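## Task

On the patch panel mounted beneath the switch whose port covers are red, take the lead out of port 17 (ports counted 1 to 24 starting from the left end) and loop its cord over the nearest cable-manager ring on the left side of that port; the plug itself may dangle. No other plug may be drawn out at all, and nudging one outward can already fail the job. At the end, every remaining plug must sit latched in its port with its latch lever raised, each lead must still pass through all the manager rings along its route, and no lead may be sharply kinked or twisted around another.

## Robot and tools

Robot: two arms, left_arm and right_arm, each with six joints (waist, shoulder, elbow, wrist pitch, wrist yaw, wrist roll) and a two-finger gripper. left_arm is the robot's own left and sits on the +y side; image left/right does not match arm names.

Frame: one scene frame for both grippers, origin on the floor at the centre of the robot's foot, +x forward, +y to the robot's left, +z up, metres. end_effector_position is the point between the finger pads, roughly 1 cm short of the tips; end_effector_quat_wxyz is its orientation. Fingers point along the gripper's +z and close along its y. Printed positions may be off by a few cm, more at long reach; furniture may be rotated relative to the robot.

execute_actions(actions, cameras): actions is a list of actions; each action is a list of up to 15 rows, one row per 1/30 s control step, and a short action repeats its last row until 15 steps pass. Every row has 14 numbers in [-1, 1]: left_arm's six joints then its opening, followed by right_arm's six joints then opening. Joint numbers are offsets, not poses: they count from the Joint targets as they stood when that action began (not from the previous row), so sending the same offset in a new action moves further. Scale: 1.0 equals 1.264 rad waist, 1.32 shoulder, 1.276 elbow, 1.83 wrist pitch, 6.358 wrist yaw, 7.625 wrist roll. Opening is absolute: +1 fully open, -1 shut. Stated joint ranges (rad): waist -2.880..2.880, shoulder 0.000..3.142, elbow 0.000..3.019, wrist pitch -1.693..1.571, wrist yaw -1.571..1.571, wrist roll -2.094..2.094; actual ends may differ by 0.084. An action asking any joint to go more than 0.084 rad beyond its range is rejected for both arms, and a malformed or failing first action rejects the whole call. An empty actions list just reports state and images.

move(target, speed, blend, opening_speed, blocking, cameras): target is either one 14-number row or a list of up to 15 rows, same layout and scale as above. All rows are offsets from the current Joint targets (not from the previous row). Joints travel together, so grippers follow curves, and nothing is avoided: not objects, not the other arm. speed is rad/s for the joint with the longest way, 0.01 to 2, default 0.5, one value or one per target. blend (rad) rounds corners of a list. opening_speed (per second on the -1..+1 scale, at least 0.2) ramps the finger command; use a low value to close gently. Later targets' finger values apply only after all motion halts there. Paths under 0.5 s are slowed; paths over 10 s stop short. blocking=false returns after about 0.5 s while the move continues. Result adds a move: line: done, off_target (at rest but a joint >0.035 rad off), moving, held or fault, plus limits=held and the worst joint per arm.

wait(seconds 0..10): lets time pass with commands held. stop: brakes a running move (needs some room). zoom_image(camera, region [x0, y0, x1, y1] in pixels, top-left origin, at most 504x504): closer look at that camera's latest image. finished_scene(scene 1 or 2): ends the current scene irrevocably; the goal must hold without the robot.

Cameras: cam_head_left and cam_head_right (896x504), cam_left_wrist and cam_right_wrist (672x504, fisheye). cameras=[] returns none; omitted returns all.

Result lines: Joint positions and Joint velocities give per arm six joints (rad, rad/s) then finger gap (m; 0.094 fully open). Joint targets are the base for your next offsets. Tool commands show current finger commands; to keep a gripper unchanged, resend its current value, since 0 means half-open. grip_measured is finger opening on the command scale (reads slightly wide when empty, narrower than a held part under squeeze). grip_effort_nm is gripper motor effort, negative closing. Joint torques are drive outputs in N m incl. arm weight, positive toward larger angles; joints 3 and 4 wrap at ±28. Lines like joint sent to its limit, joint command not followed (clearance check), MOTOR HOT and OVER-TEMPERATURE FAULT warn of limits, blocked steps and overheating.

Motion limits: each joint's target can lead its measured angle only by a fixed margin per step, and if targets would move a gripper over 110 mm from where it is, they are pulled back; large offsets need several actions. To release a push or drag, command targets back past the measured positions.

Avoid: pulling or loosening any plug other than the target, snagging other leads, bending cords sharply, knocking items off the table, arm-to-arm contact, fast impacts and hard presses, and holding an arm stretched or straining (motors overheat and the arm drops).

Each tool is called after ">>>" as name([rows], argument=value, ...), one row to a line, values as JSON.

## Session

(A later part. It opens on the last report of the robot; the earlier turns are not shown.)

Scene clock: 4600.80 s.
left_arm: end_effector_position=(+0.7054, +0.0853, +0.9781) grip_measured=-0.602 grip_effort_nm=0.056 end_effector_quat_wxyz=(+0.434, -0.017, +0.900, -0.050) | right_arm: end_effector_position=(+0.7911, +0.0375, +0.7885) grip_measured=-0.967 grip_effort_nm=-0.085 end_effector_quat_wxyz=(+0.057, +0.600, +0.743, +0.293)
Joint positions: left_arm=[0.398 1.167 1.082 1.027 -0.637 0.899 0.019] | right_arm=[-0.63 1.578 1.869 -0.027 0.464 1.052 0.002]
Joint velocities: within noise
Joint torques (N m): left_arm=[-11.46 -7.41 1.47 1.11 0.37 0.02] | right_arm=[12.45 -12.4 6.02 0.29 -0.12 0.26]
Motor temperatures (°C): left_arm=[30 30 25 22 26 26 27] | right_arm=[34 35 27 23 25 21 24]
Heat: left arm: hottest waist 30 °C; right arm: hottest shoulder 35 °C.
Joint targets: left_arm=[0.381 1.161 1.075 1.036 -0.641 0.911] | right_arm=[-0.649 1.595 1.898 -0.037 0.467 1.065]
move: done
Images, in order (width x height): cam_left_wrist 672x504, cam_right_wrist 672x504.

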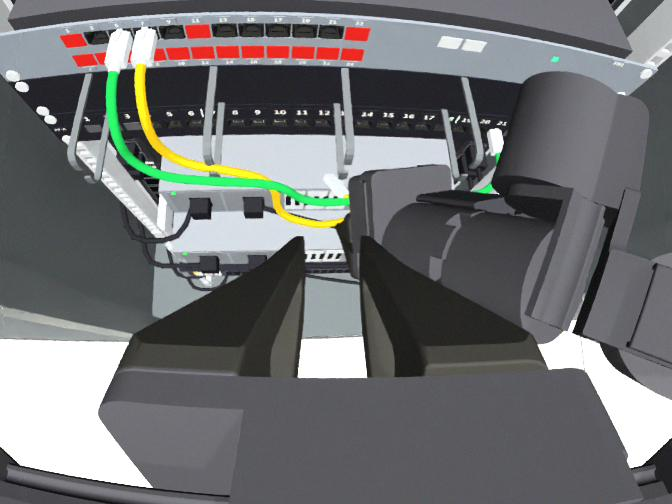

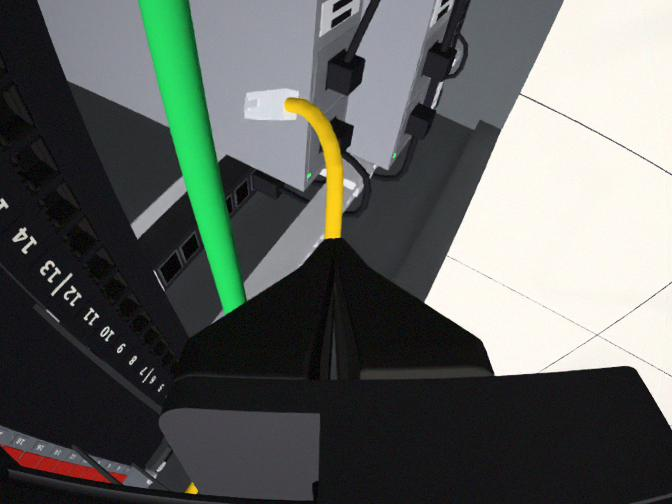

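>>> move([
  [0,0,0,0,0,0,-0.6,0,0,0,0,0,0,-0.5],
  [0,0,0,0,0,0,-0.6,-0.0087,0.0293,0.0467,-0.0114,0,0,-0.5],
], speed=0.12, cameras=["cam_right_wrist"])

>>> zoom_image(camera="cam_right_wrist", region=[150, 50, 500, 350])

>>> move(target=[0,0,0,0,0,0,-0.6,0,0,0,0,0,0,-0.97], opening_speed=0.4, cameras=["cam_right_wrist"])

Scene clock: 4616.30 s.
left_arm: end_effector_position=(+0.7054, +0.0853, +0.9781) grip_measured=-0.602 grip_effort_nm=0.051 end_effector_quat_wxyz=(+0.434, -0.017, +0.900, -0.050) | right_arm: end_effector_position=(+0.7969, +0.0421, +0.7769) grip_measured=-0.501 grip_effort_nm=0.105 end_effector_quat_wxyz=(+0.059, +0.600, +0.744, +0.288)
Joint positions: left_arm=[0.398 1.167 1.082 1.027 -0.637 0.899 0.019] | right_arm=[-0.64 1.616 1.925 -0.048 0.464 1.052 0.023]
Joint velocities: within noise
Joint torques (N m): left_arm=[-11.4 -7.3 1.48 1.07 0.37 0.05] | right_arm=[12.69 -12.92 6.24 0.18 -0.12 0.3]
Motor temperatures (°C): left_arm=[30 30 25 22 26 26 27] | right_arm=[34 35 27 23 25 21 24]
Heat: left arm: hottest waist 30 °C; right arm: hottest shoulder 35 °C.
Joint targets: left_arm=[0.381 1.161 1.075 1.036 -0.641 0.911] | right_arm=[-0.661 1.634 1.958 -0.058 0.466 1.065]
move: done
Images, in order (width x height): cam_right_wrist 672x504.

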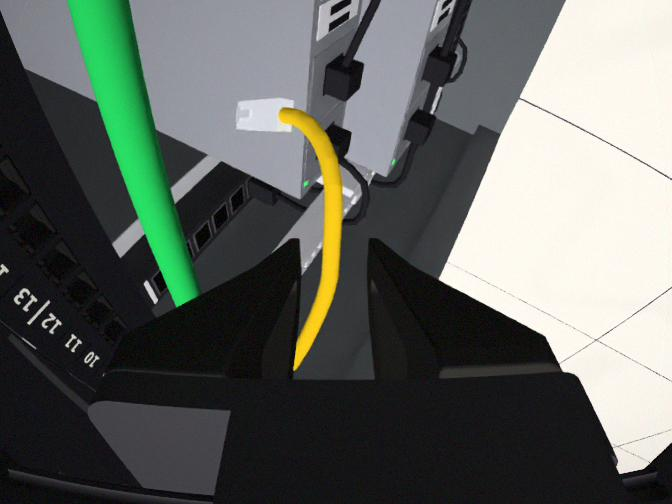

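Scaled by 1.440 from the camera's 672x504 image, which has a finer 960x720 frame.

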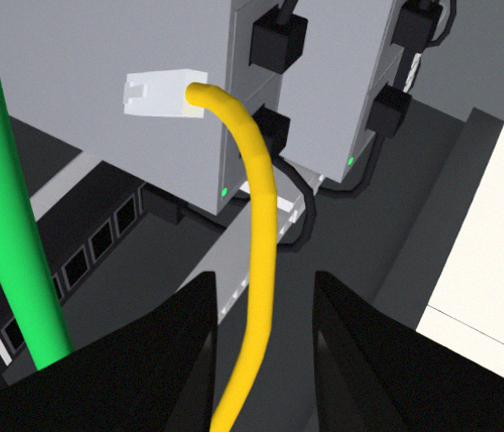

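Scene clock: 4617.80 s.
left_arm: end_effector_position=(+0.7054, +0.0853, +0.9781) grip_measured=-0.602 grip_effort_nm=0.051 end_effector_quat_wxyz=(+0.434, -0.017, +0.900, -0.050) | right_arm: end_effector_position=(+0.7972, +0.0415, +0.7766) grip_measured=-0.967 grip_effort_nm=-0.100 end_effector_quat_wxyz=(+0.058, +0.599, +0.745, +0.287)
Joint positions: left_arm=[0.398 1.167 1.082 1.027 -0.637 0.899 0.019] | right_arm=[-0.641 1.616 1.927 -0.053 0.465 1.052 0.002]
Joint velocities: within noise
Joint torques (N m): left_arm=[-11.28 -7.3 1.51 1.11 0.38 0.04] | right_arm=[12.92 -12.81 6.23 0.42 -0.15 0.28]
Motor temperatures (°C): left_arm=[30 30 25 22 26 26 27] | right_arm=[34 35 27 23 25 21 24]
Heat: left arm: hottest waist 30 °C; right arm: hottest shoulder 35 °C.
Joint targets: left_arm=[0.381 1.161 1.075 1.036 -0.641 0.911] | right_arm=[-0.660 1.634 1.958 -0.058 0.466 1.065]
move: done
Images, in order (width x height): cam_right_wrist 672x504.

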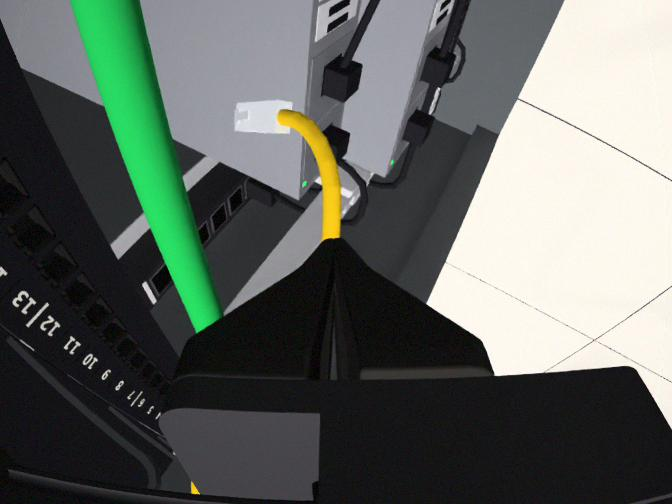

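>>> move([
  [0,0,0,0,0,0,-0.6,0,0,0,0,0,0,-0.55],
  [0,0,0,0,0,0,-0.6,-0.0105,0.0411,0.0621,-0.0136,0,0,-0.55],
], speed=0.12, cameras=["cam_right_wrist","cam_left_wrist"])

>>> zoom_image(camera="cam_right_wrist", region=[150, 50, 500, 350])

Scene clock: 4638.77 s.
left_arm: end_effector_position=(+0.7054, +0.0853, +0.9781) grip_measured=-0.602 grip_effort_nm=0.056 end_effector_quat_wxyz=(+0.434, -0.017, +0.900, -0.050) | right_arm: end_effector_position=(+0.8048, +0.0439, +0.7705) grip_measured=-0.551 grip_effort_nm=0.110 end_effector_quat_wxyz=(+0.059, +0.599, +0.746, +0.285)
Joint positions: left_arm=[0.398 1.167 1.082 1.027 -0.637 0.899 0.019] | right_arm=[-0.646 1.644 1.98 -0.08 0.463 1.052 0.021]
Joint velocities: within noise
Joint torques (N m): left_arm=[-11.4 -7.41 1.54 1.07 0.38 0.05] | right_arm=[12.34 -10.93 8.64 0.49 -0.08 0.29]
Motor temperatures (°C): left_arm=[30 30 25 22 26 26 27] | right_arm=[34 34 27 23 25 21 24]
Heat: left arm: hottest waist 30 °C; right arm: hottest waist 34 °C.
Joint targets: left_arm=[0.381 1.161 1.075 1.036 -0.641 0.911] | right_arm=[-0.674 1.688 2.037 -0.083 0.467 1.065]
move: off_target (right_arm); right_arm: the elbow is farthest, 0.057 rad from its target
Images, in order (width x height): cam_left_wrist 672x504, cam_right_wrist 672x504.

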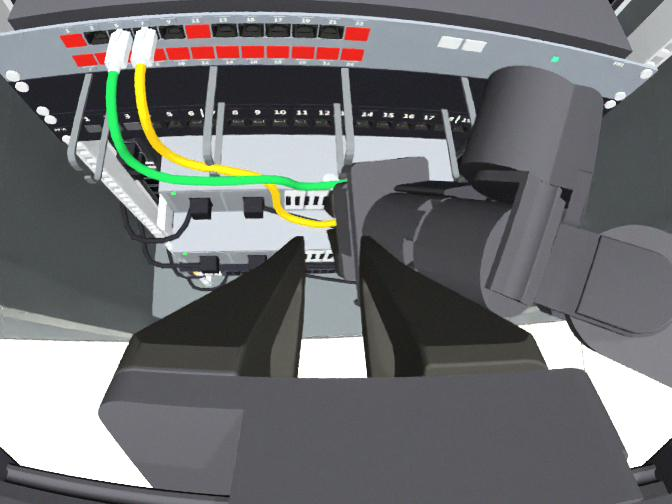

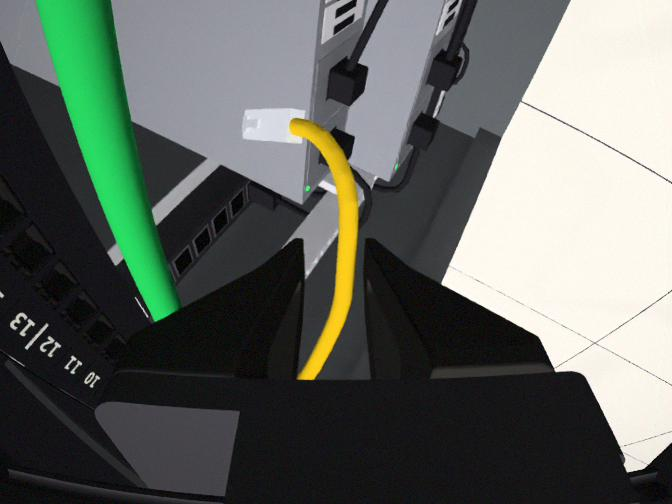

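Scaled by 1.440 from the camera's 672x504 image, which has a finer 960x720 frame.

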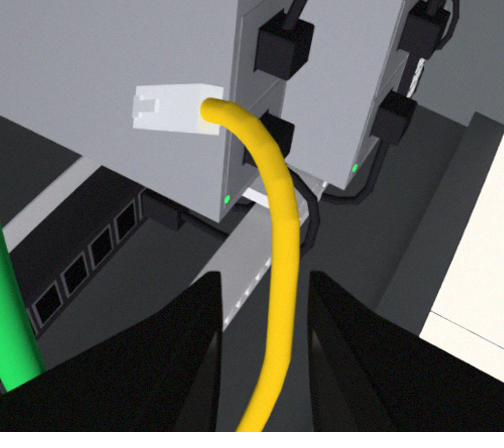

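>>> move([
  [0,0,0,0,0,0,-0.6,0.0617,-0.1348,-0.2085,0.0574,0,0,-0.55],
  [0,0,0,0,0,0,-0.6,-0.0578,-0.097,-0.3487,0.2989,-0.0587,0.0072,-0.55],
], speed=[0.15,0.35], blend=0.02)

>>> zoom_image(camera="cam_right_wrist", region=[150, 50, 500, 350])

>>> zoom_image(camera="cam_left_wrist", region=[200, 100, 450, 280])

Scene clock: 4675.90 s.
left_arm: end_effector_position=(+0.7054, +0.0853, +0.9781) grip_measured=-0.602 grip_effort_nm=0.051 end_effector_quat_wxyz=(+0.434, -0.017, +0.900, -0.050) | right_arm: end_effector_position=(+0.7647, +0.0306, +0.7844) grip_measured=-0.551 grip_effort_nm=0.100 end_effector_quat_wxyz=(+0.101, +0.592, +0.658, +0.454)
Joint positions: left_arm=[0.398 1.167 1.082 1.027 -0.637 0.899 0.019] | right_arm=[-0.73 1.542 1.6 0.449 0.097 1.105 0.021]
Joint velocities: within noise
Joint torques (N m): left_arm=[-11.58 -7.41 1.5 1.11 0.38 0.04] | right_arm=[11.4 -12.69 2.15 1.55 -0.52 0.28]
Motor temperatures (°C): left_arm=[29 30 25 22 26 26 27] | right_arm=[34 34 29 23 25 21 24]
Heat: left arm: hottest shoulder 30 °C; right arm: hottest waist 34 °C.
Joint targets: left_arm=[0.381 1.161 1.075 1.036 -0.641 0.911] | right_arm=[-0.747 1.560 1.592 0.464 0.093 1.120]
move: done

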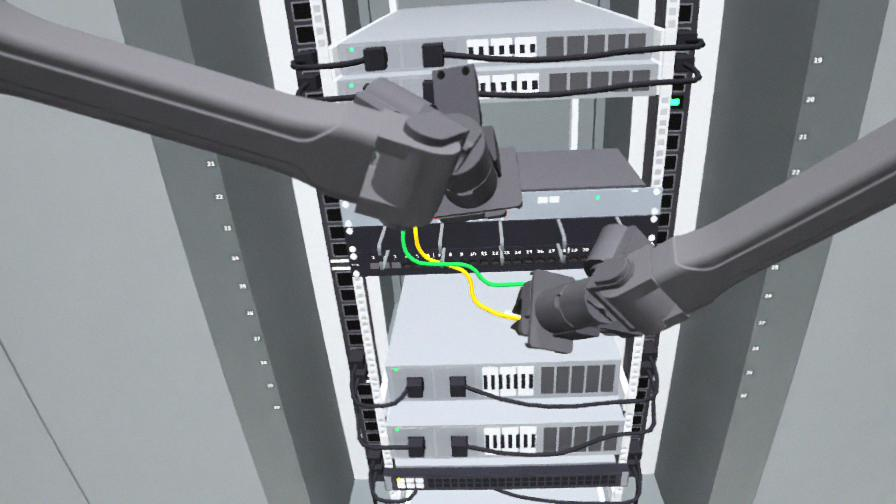

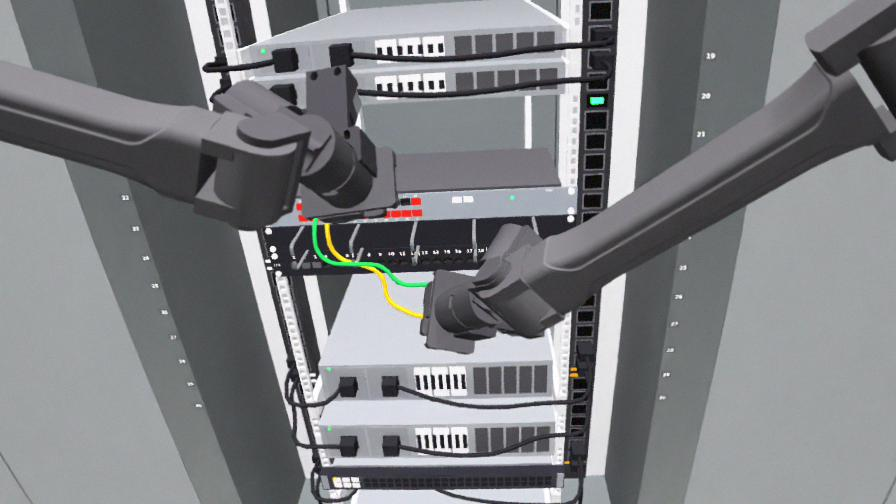

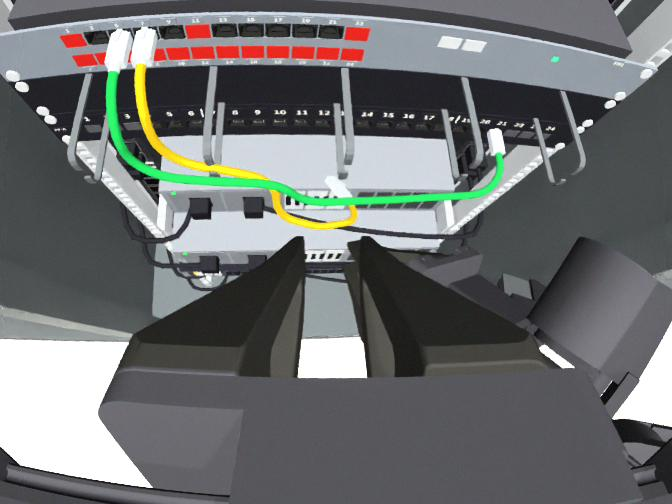

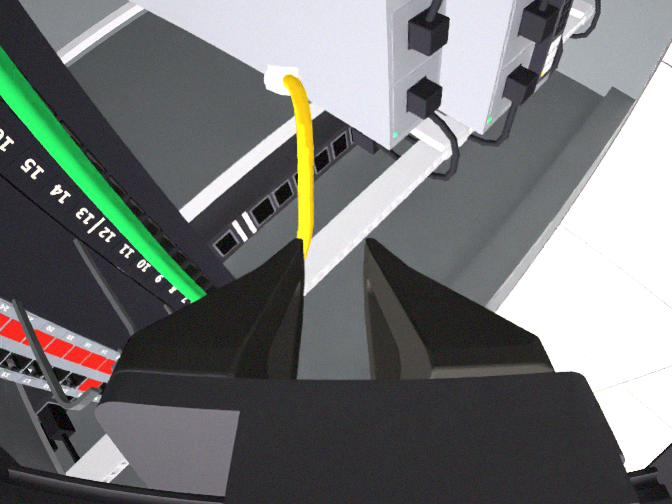

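Scaled by 1.440 from the camera's 672x504 image, which has a finer 960x720 frame.

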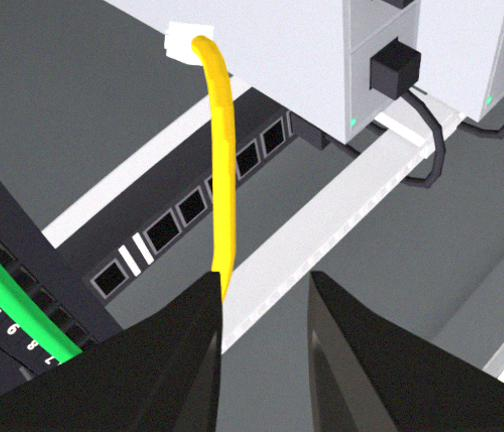

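Scaled by 2.016 from the camera's 672x504 image, which has a finer 960x720 frame.

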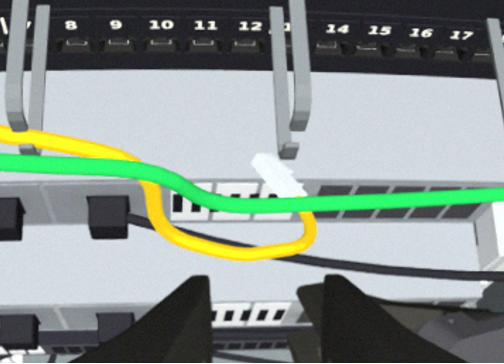

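>>> move(target=[0,0,0,0,0,0,-0.6,0.034,0.0553,0.1419,-0.059,0,0,-0.55], speed=0.2, cameras=["cam_right_wrist","cam_left_wrist"])

>>> zoom_image(camera="cam_right_wrist", region=[150, 50, 500, 350])

Scene clock: 4690.83 s.
left_arm: end_effector_position=(+0.7054, +0.0853, +0.9781) grip_measured=-0.602 grip_effort_nm=0.051 end_effector_quat_wxyz=(+0.434, -0.017, +0.900, -0.050) | right_arm: end_effector_position=(+0.7928, +0.0456, +0.7730) grip_measured=-0.551 grip_effort_nm=0.100 end_effector_quat_wxyz=(+0.098, +0.592, +0.658, +0.454)
Joint positions: left_arm=[0.398 1.167 1.082 1.027 -0.637 0.899 0.019] | right_arm=[-0.728 1.613 1.748 0.367 0.096 1.106 0.021]
Joint velocities: within noise
Joint torques (N m): left_arm=[-11.22 -7.3 1.48 1.03 0.38 0.05] | right_arm=[15.74 -12.92 5.34 0.53 -0.53 0.27]
Motor temperatures (°C): left_arm=[29 30 25 22 26 26 27] | right_arm=[34 34 28 23 25 21 24]
Heat: left arm: hottest shoulder 30 °C; right arm: hottest waist 34 °C.
Joint targets: left_arm=[0.381 1.161 1.075 1.036 -0.641 0.911] | right_arm=[-0.704 1.633 1.774 0.357 0.093 1.120]
move: done
Images, in order (width x height): cam_left_wrist 672x504, cam_right_wrist 672x504.

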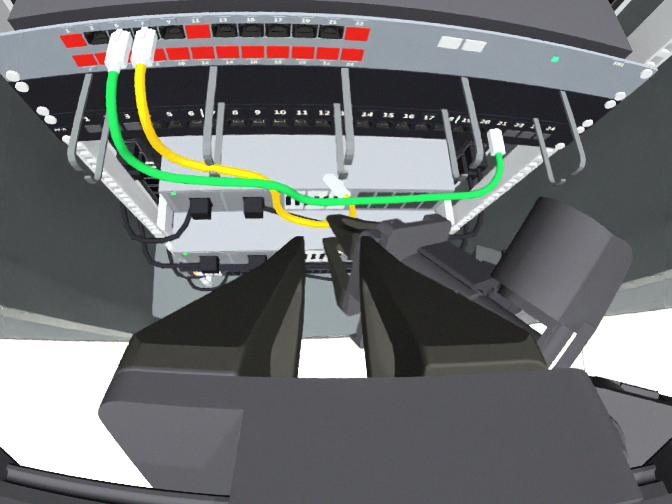

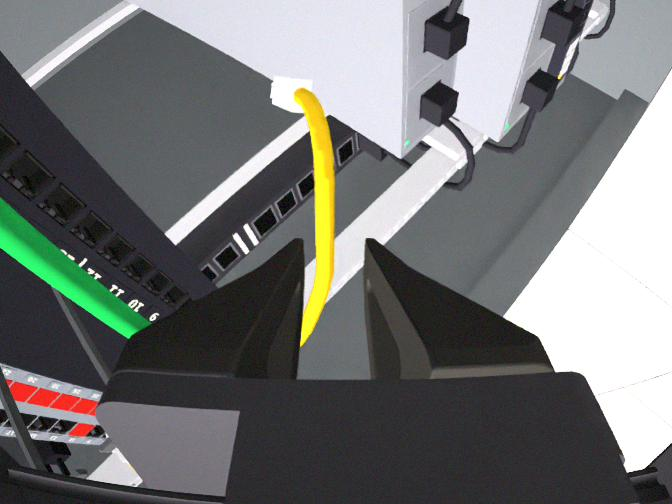

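Scaled by 1.440 from the camera's 672x504 image, which has a finer 960x720 frame.

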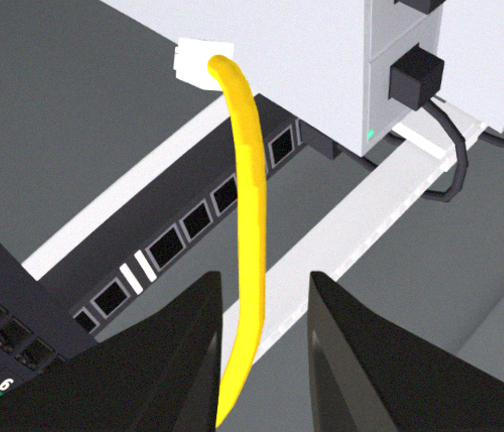

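>>> move(target=[0,0,0,0,0,0,-0.6,-0.001,0.0507,0.096,-0.0304,0,0,-0.55], speed=0.15, cameras=["cam_right_wrist","cam_left_wrist"])

>>> zoom_image(camera="cam_right_wrist", region=[150, 50, 500, 350])

Scene clock: 4704.00 s.
left_arm: end_effector_position=(+0.7054, +0.0853, +0.9781) grip_measured=-0.602 grip_effort_nm=0.056 end_effector_quat_wxyz=(+0.434, -0.017, +0.900, -0.050) | right_arm: end_effector_position=(+0.8101, +0.0594, +0.7605) grip_measured=-0.551 grip_effort_nm=0.105 end_effector_quat_wxyz=(+0.097, +0.592, +0.659, +0.454)
Joint positions: left_arm=[0.398 1.167 1.082 1.027 -0.637 0.899 0.019] | right_arm=[-0.728 1.68 1.867 0.311 0.096 1.106 0.021]
Joint velocities: within noise
Joint torques (N m): left_arm=[-11.52 -7.3 1.52 1.1 0.37 0.05] | right_arm=[16.15 -13.27 5.91 0.55 -0.53 0.26]
Motor temperatures (°C): left_arm=[29 30 25 22 26 26 27] | right_arm=[34 35 28 23 25 21 24]
Heat: left arm: hottest shoulder 30 °C; right arm: hottest shoulder 35 °C.
Joint targets: left_arm=[0.381 1.161 1.075 1.036 -0.641 0.911] | right_arm=[-0.705 1.700 1.896 0.301 0.093 1.120]
move: done
Images, in order (width x height): cam_left_wrist 672x504, cam_right_wrist 672x504.

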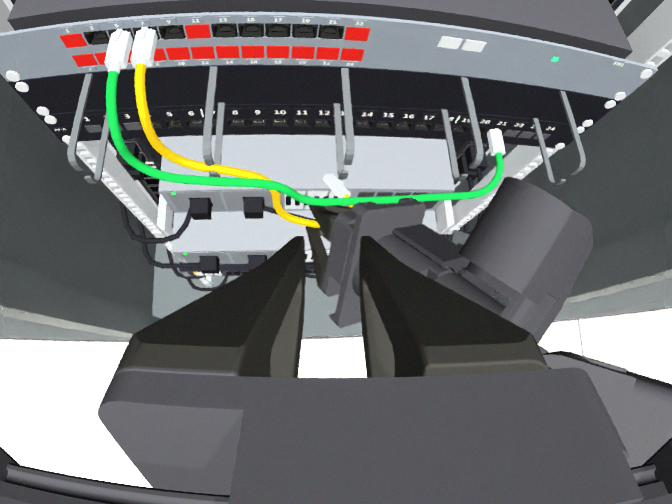

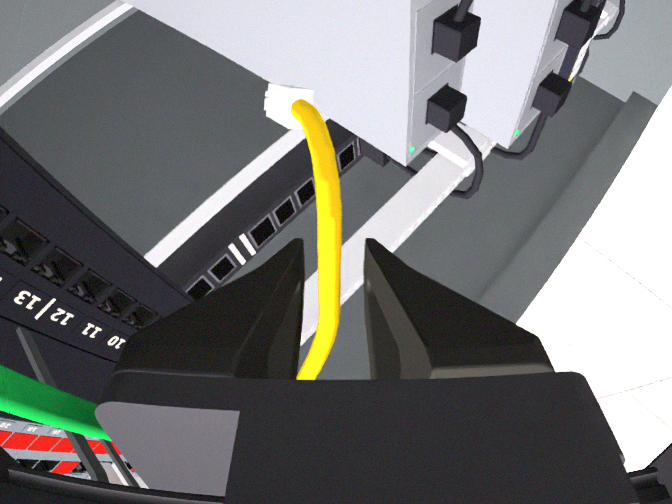

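Scaled by 1.440 from the camera's 672x504 image, which has a finer 960x720 frame.

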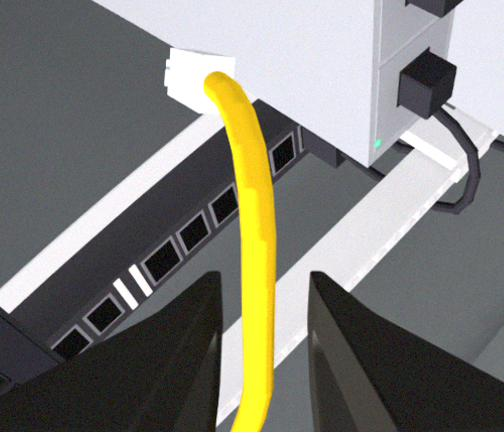

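>>> move(target=[0,0,0,0,0,0,-0.6,0,0,0,0,0,0,-0.97], opening_speed=0.4, cameras=["cam_right_wrist","cam_left_wrist"])

>>> zoom_image(camera="cam_right_wrist", region=[150, 50, 500, 350])

Scene clock: 4711.07 s.
left_arm: end_effector_position=(+0.7054, +0.0853, +0.9781) grip_measured=-0.602 grip_effort_nm=0.056 end_effector_quat_wxyz=(+0.434, -0.017, +0.900, -0.050) | right_arm: end_effector_position=(+0.8106, +0.0592, +0.7608) grip_measured=-0.902 grip_effort_nm=-0.960 end_effector_quat_wxyz=(+0.097, +0.592, +0.659, +0.454)
Joint positions: left_arm=[0.398 1.167 1.082 1.027 -0.637 0.899 0.019] | right_arm=[-0.728 1.68 1.868 0.311 0.096 1.106 0.005]
Joint velocities: within noise
Joint torques (N m): left_arm=[-11.28 -7.36 1.5 1.1 0.38 0.04] | right_arm=[16.03 -13.45 5.85 0.55 -0.51 0.24]
Motor temperatures (°C): left_arm=[29 30 25 22 26 26 27] | right_arm=[34 36 27 23 25 21 24]
Heat: left arm: hottest shoulder 30 °C; right arm: hottest shoulder 36 °C.
Joint targets: left_arm=[0.381 1.161 1.075 1.036 -0.641 0.911] | right_arm=[-0.705 1.700 1.896 0.301 0.093 1.119]
move: done
Images, in order (width x height): cam_left_wrist 672x504, cam_right_wrist 672x504.

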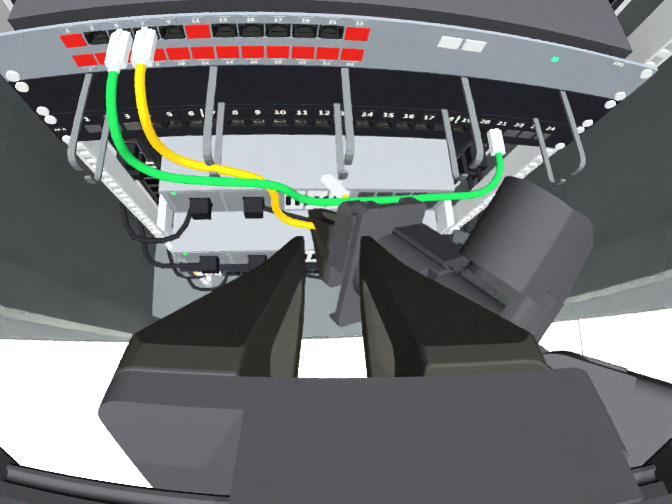

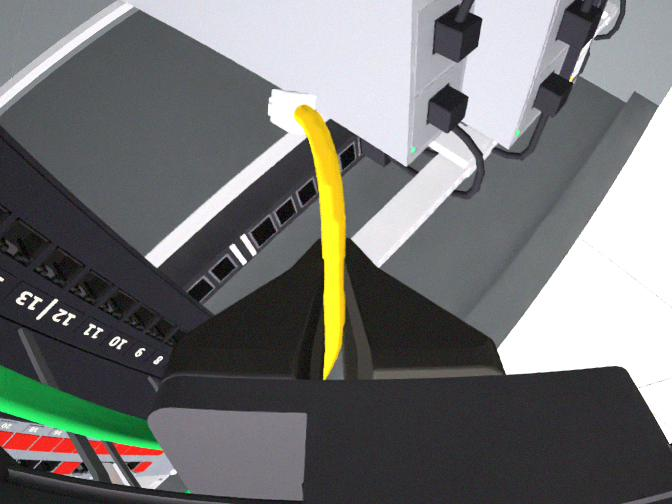

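Scaled by 1.440 from the camera's 672x504 image, which has a finer 960x720 frame.

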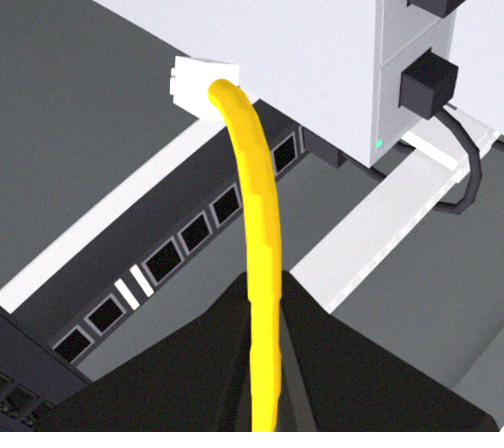

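>>> move([
  [0,0,0,0,0,0,-0.6,-0.0316,-0.0758,-0.1505,0.0617,0,0,-0.97],
  [0,0,0,0,0,0,-0.6,-0.0016,0.1091,-0.0886,0.4311,0.0016,-0.0295,-0.97],
], speed=[0.15,0.3], blend=0.02)

>>> zoom_image(camera="cam_left_wrist", region=[180, 100, 480, 280])

>>> zoom_image(camera="cam_head_left", region=[380, 200, 660, 360])

Scene clock: 4787.20 s.
left_arm: end_effector_position=(+0.7054, +0.0853, +0.9781) grip_measured=-0.602 grip_effort_nm=0.056 end_effector_quat_wxyz=(+0.434, -0.017, +0.900, -0.050) | right_arm: end_effector_position=(+0.7818, +0.0445, +0.7765) grip_measured=-0.904 grip_effort_nm=-0.994 end_effector_quat_wxyz=(+0.340, +0.566, +0.566, +0.493)
Joint positions: left_arm=[0.398 1.167 1.082 1.027 -0.637 0.899 0.019] | right_arm=[-0.725 1.824 1.764 1.074 0.098 0.912 0.005]
Joint velocities: within noise
Joint torques (N m): left_arm=[-11.4 -7.24 1.52 1.05 0.39 0.05] | right_arm=[16.73 -11.63 3.88 1.85 -0.25 -0.1]
Motor temperatures (°C): left_arm=[29 30 25 22 26 26 27] | right_arm=[35 37 27 23 26 21 26]
Heat: left arm: hottest shoulder 30 °C; right arm: hottest shoulder 37 °C.
Joint targets: left_arm=[0.381 1.161 1.075 1.036 -0.641 0.911] | right_arm=[-0.707 1.844 1.783 1.090 0.103 0.895]
move: done

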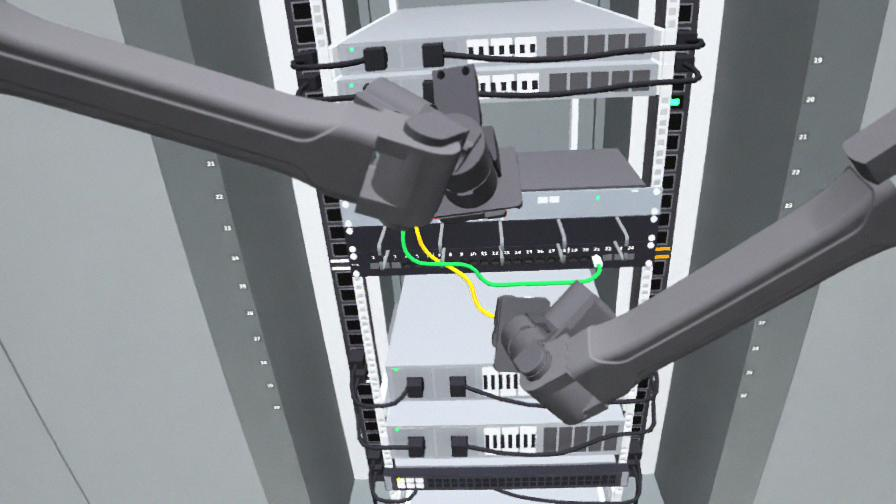

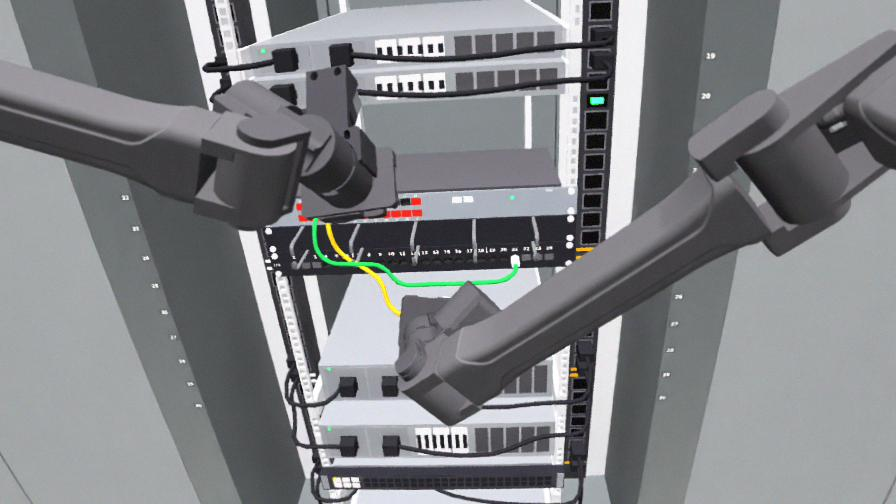

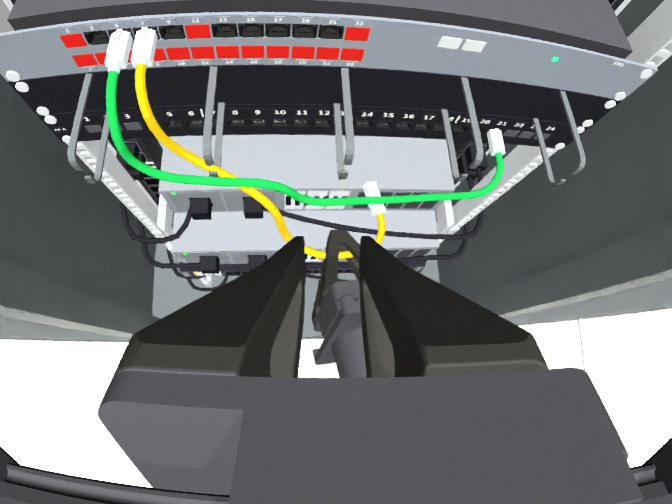

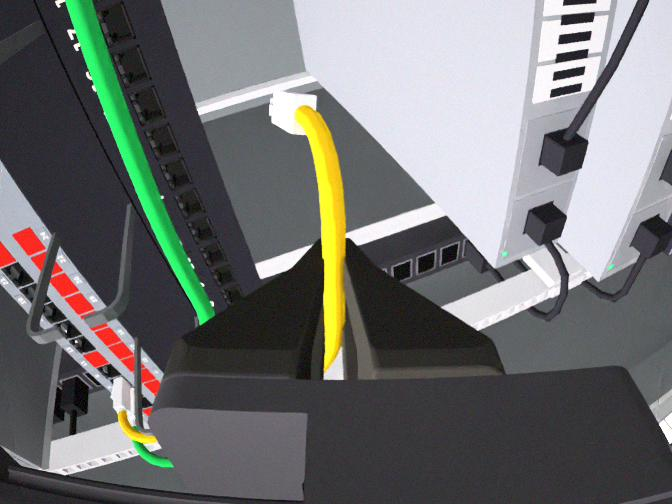

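Scaled by 1.680 from the camera's 672x504 image, which has a finer 960x720 frame.

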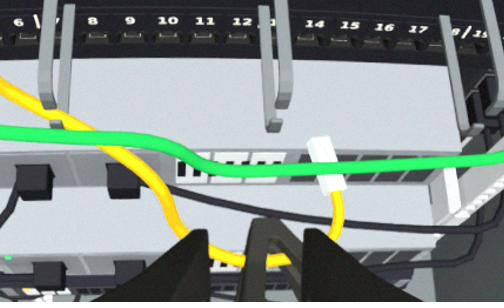

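Scaled by 1.800 from the camera's 896x504 image, which has a finer 1280x720 frame.

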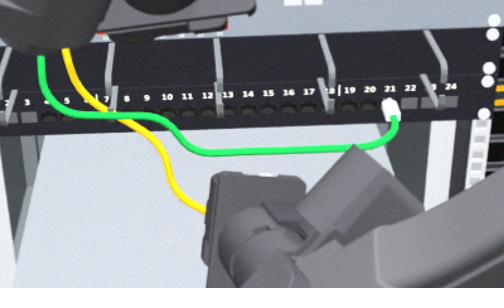

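>>> move(target=[0.6021,0.1235,0.2461,-0.1989,0.2045,-0.2286,-0.5,0,0,0,0,0,0,-0.97], speed=0.6)

>>> zoom_image(camera="cam_head_right", region=[250, 180, 530, 360])

Scene clock: 4920.33 s.
left_arm: end_effector_position=(+0.7645, +0.1461, +0.8363) grip_measured=-0.502 grip_effort_nm=0.051 end_effector_quat_wxyz=(+0.256, -0.291, +0.704, -0.595) | right_arm: end_effector_position=(+0.7818, +0.0444, +0.7766) grip_measured=-0.904 grip_effort_nm=-0.999 end_effector_quat_wxyz=(+0.341, +0.566, +0.566, +0.493)
Joint positions: left_arm=[1.122 1.283 1.365 0.681 0.656 -0.818 0.023] | right_arm=[-0.725 1.824 1.764 1.074 0.098 0.91 0.005]
Joint velocities: within noise
Joint torques (N m): left_arm=[-5.36 -14.51 5.23 1.1 0.58 -0.1] | right_arm=[16.85 -11.99 3.96 1.85 -0.22 -0.06]
Motor temperatures (°C): left_arm=[29 30 25 22 26 26 27] | right_arm=[36 36 26 23 25 22 27]
Heat: left arm: hottest shoulder 30 °C; right arm: hottest waist 36 °C.
Joint targets: left_arm=[1.142 1.324 1.389 0.672 0.659 -0.832] | right_arm=[-0.707 1.844 1.783 1.090 0.103 0.894]
move: off_target (left_arm); left_arm: the shoulder is farthest, 0.041 rad from its target

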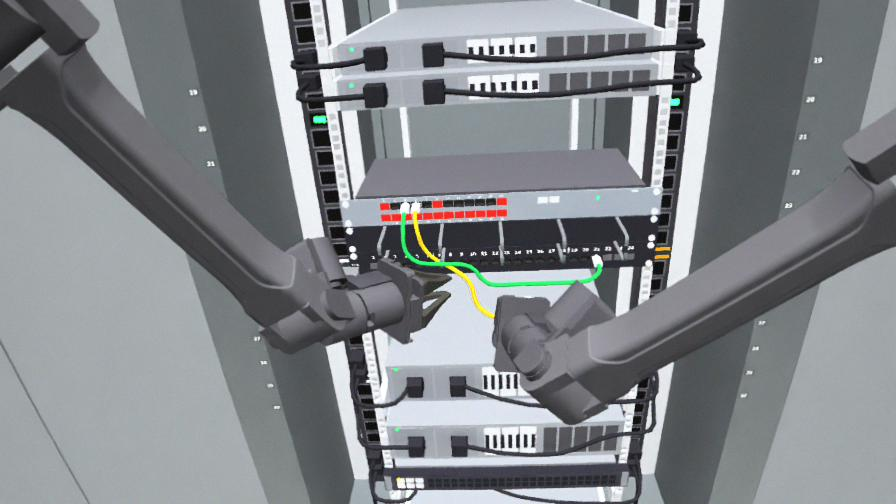

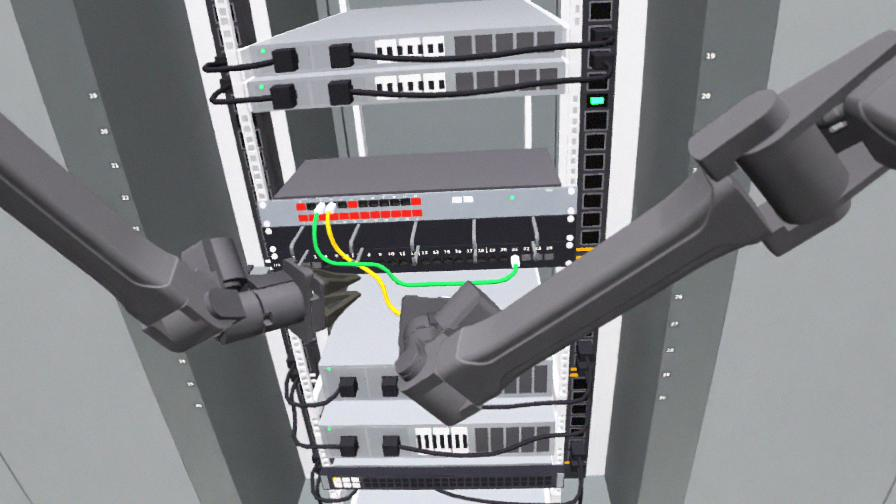

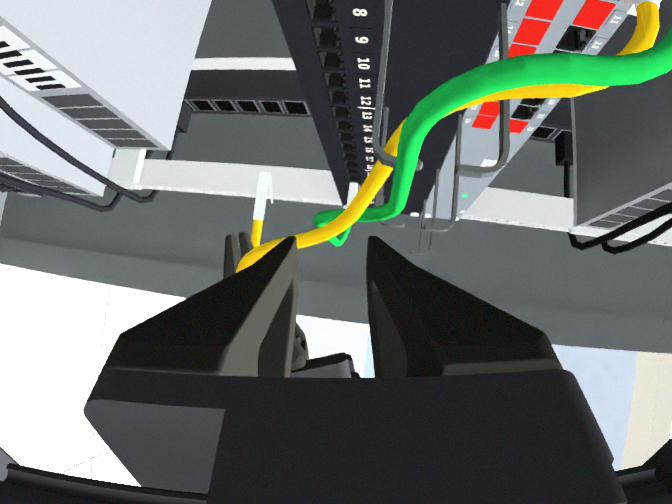

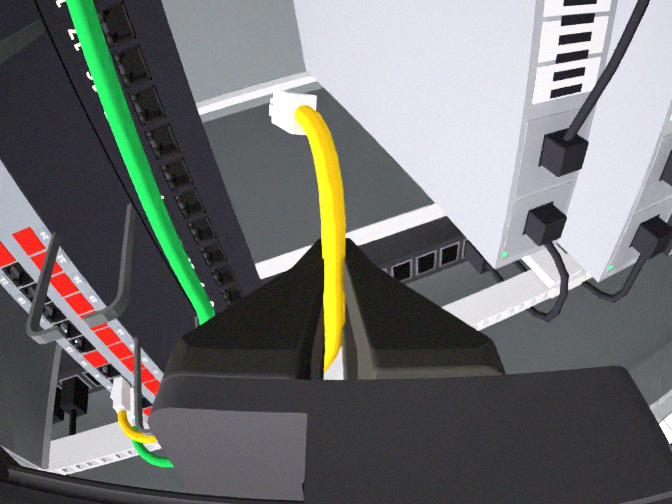

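Scaled by 1.800 from the camera's 896x504 image, which has a finer 1280x720 frame.

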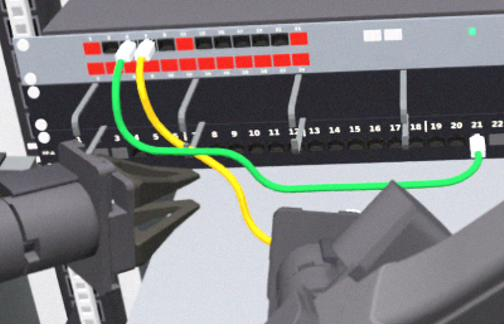

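>>> execute_actions(actions=[])

Scene clock: 4978.30 s.
left_arm: end_effector_position=(+0.7647, +0.1462, +0.8365) grip_measured=-0.502 grip_effort_nm=0.056 end_effector_quat_wxyz=(+0.255, -0.291, +0.704, -0.595) | right_arm: end_effector_position=(+0.7818, +0.0444, +0.7766) grip_measured=-0.904 grip_effort_nm=-0.994 end_effector_quat_wxyz=(+0.341, +0.566, +0.566, +0.493)
Joint positions: left_arm=[1.122 1.283 1.366 0.68 0.657 -0.819 0.023] | right_arm=[-0.725 1.824 1.764 1.074 0.098 0.91 0.005]
Joint velocities: within noise
Joint torques (N m): left_arm=[-5.3 -14.45 5.16 1.14 0.57 -0.08] | right_arm=[17.14 -11.63 3.89 1.84 -0.23 -0.07]
Motor temperatures (°C): left_arm=[28 34 27 22 27 26 27] | right_arm=[36 36 26 23 25 22 27]
Heat: left arm: hottest shoulder 34 °C; right arm: hottest waist 36 °C.
Joint targets: left_arm=[1.142 1.324 1.389 0.672 0.660 -0.832] | right_arm=[-0.707 1.844 1.783 1.090 0.103 0.895]
Tool commands: left_gripper/opening=-0.5 right_gripper/opening=-0.97

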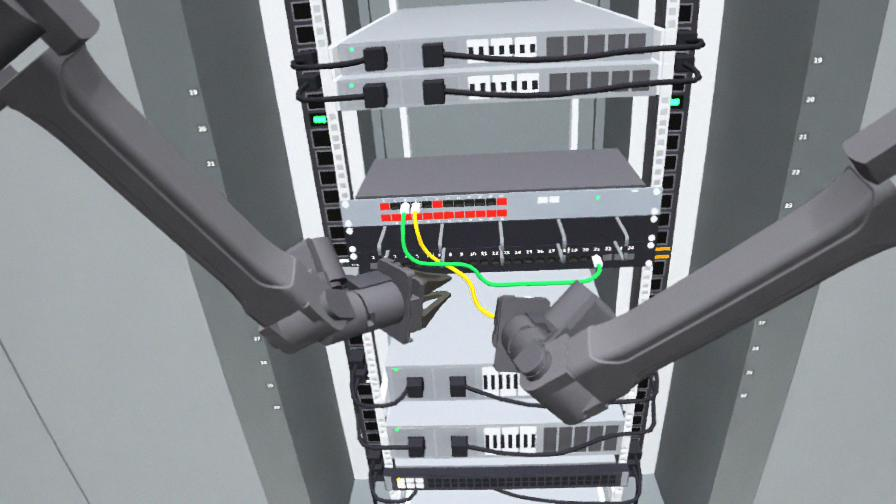

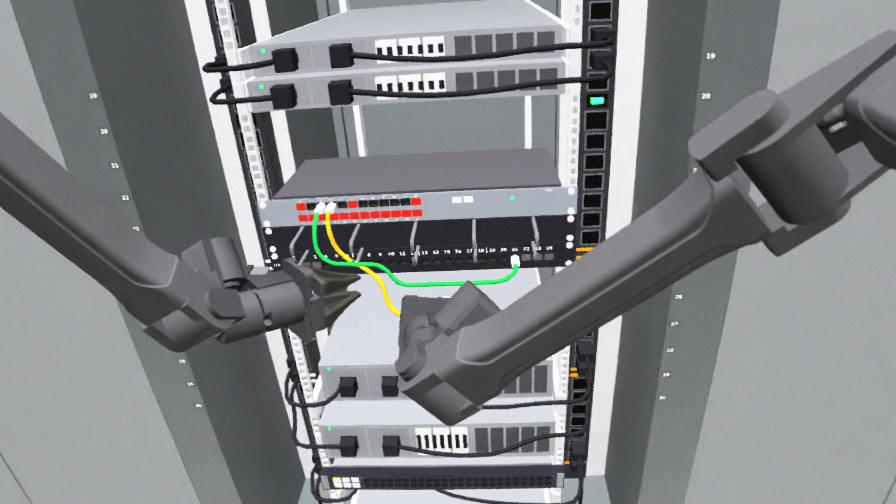

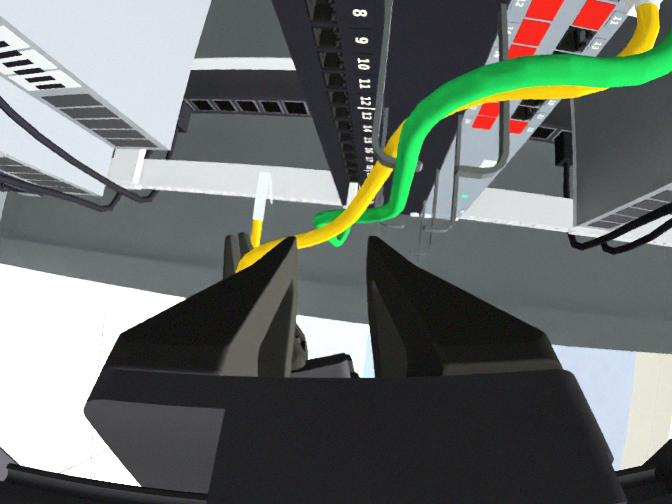

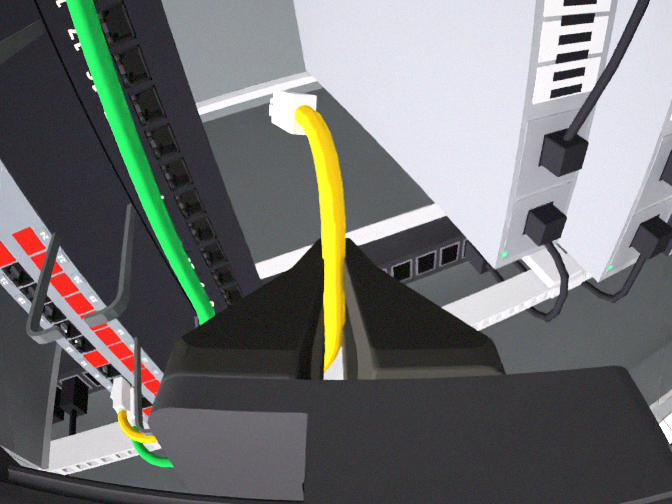

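>>> zoom_image(camera="cam_left_wrist", region=[220, 30, 520, 280])

>>> zoom_image(camera="cam_head_right", region=[280, 180, 560, 340])

Scaled by 1.680 from the camera's 672x504 image, which has a finer 960x720 frame.

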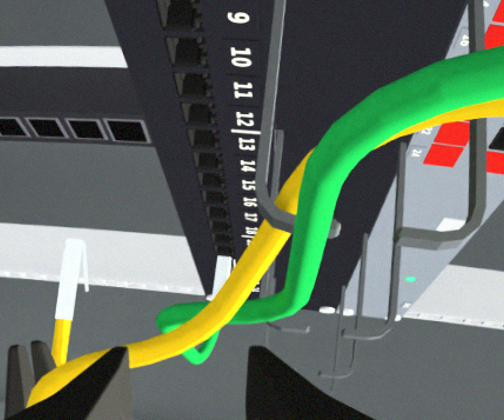

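Scaled by 1.800 from the camera's 896x504 image, which has a finer 1280x720 frame.

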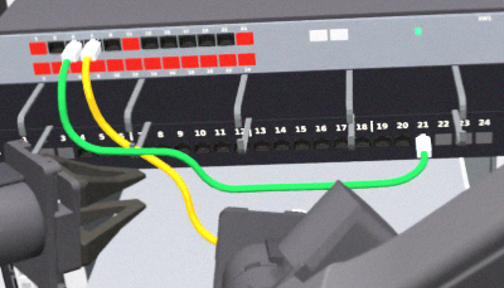

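>>> zoom_image(camera="cam_head_right", region=[300, 205, 430, 300])

>>> zoom_image(camera="cam_head_left", region=[380, 205, 510, 300])

Scaled by 3.877 from the camera's 896x504 image, which has a finer 1280x720 frame.

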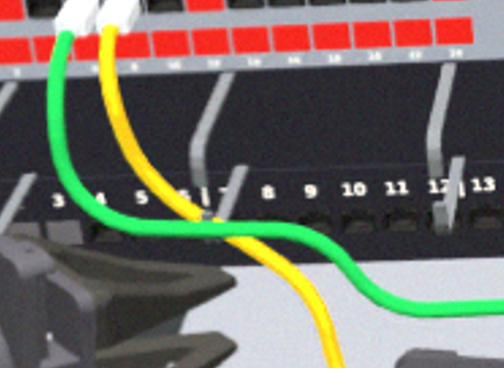

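Scaled by 3.877 from the camera's 896x504 image, which has a finer 1280x720 frame.

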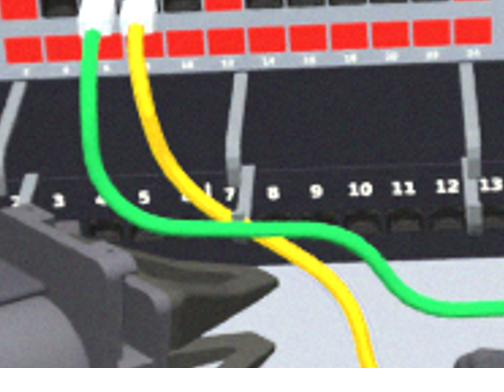

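>>> zoom_image(camera="cam_left_wrist", region=[340, 90, 520, 230])

Scaled by 2.800 from the camera's 672x504 image, which has a finer 960x720 frame.

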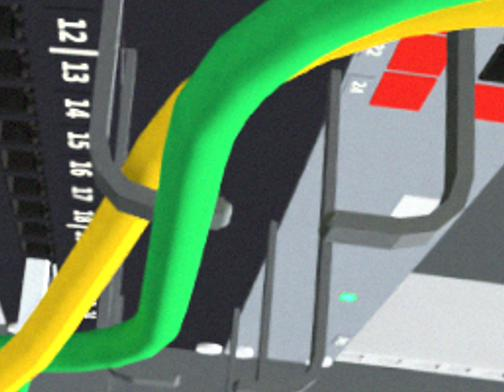

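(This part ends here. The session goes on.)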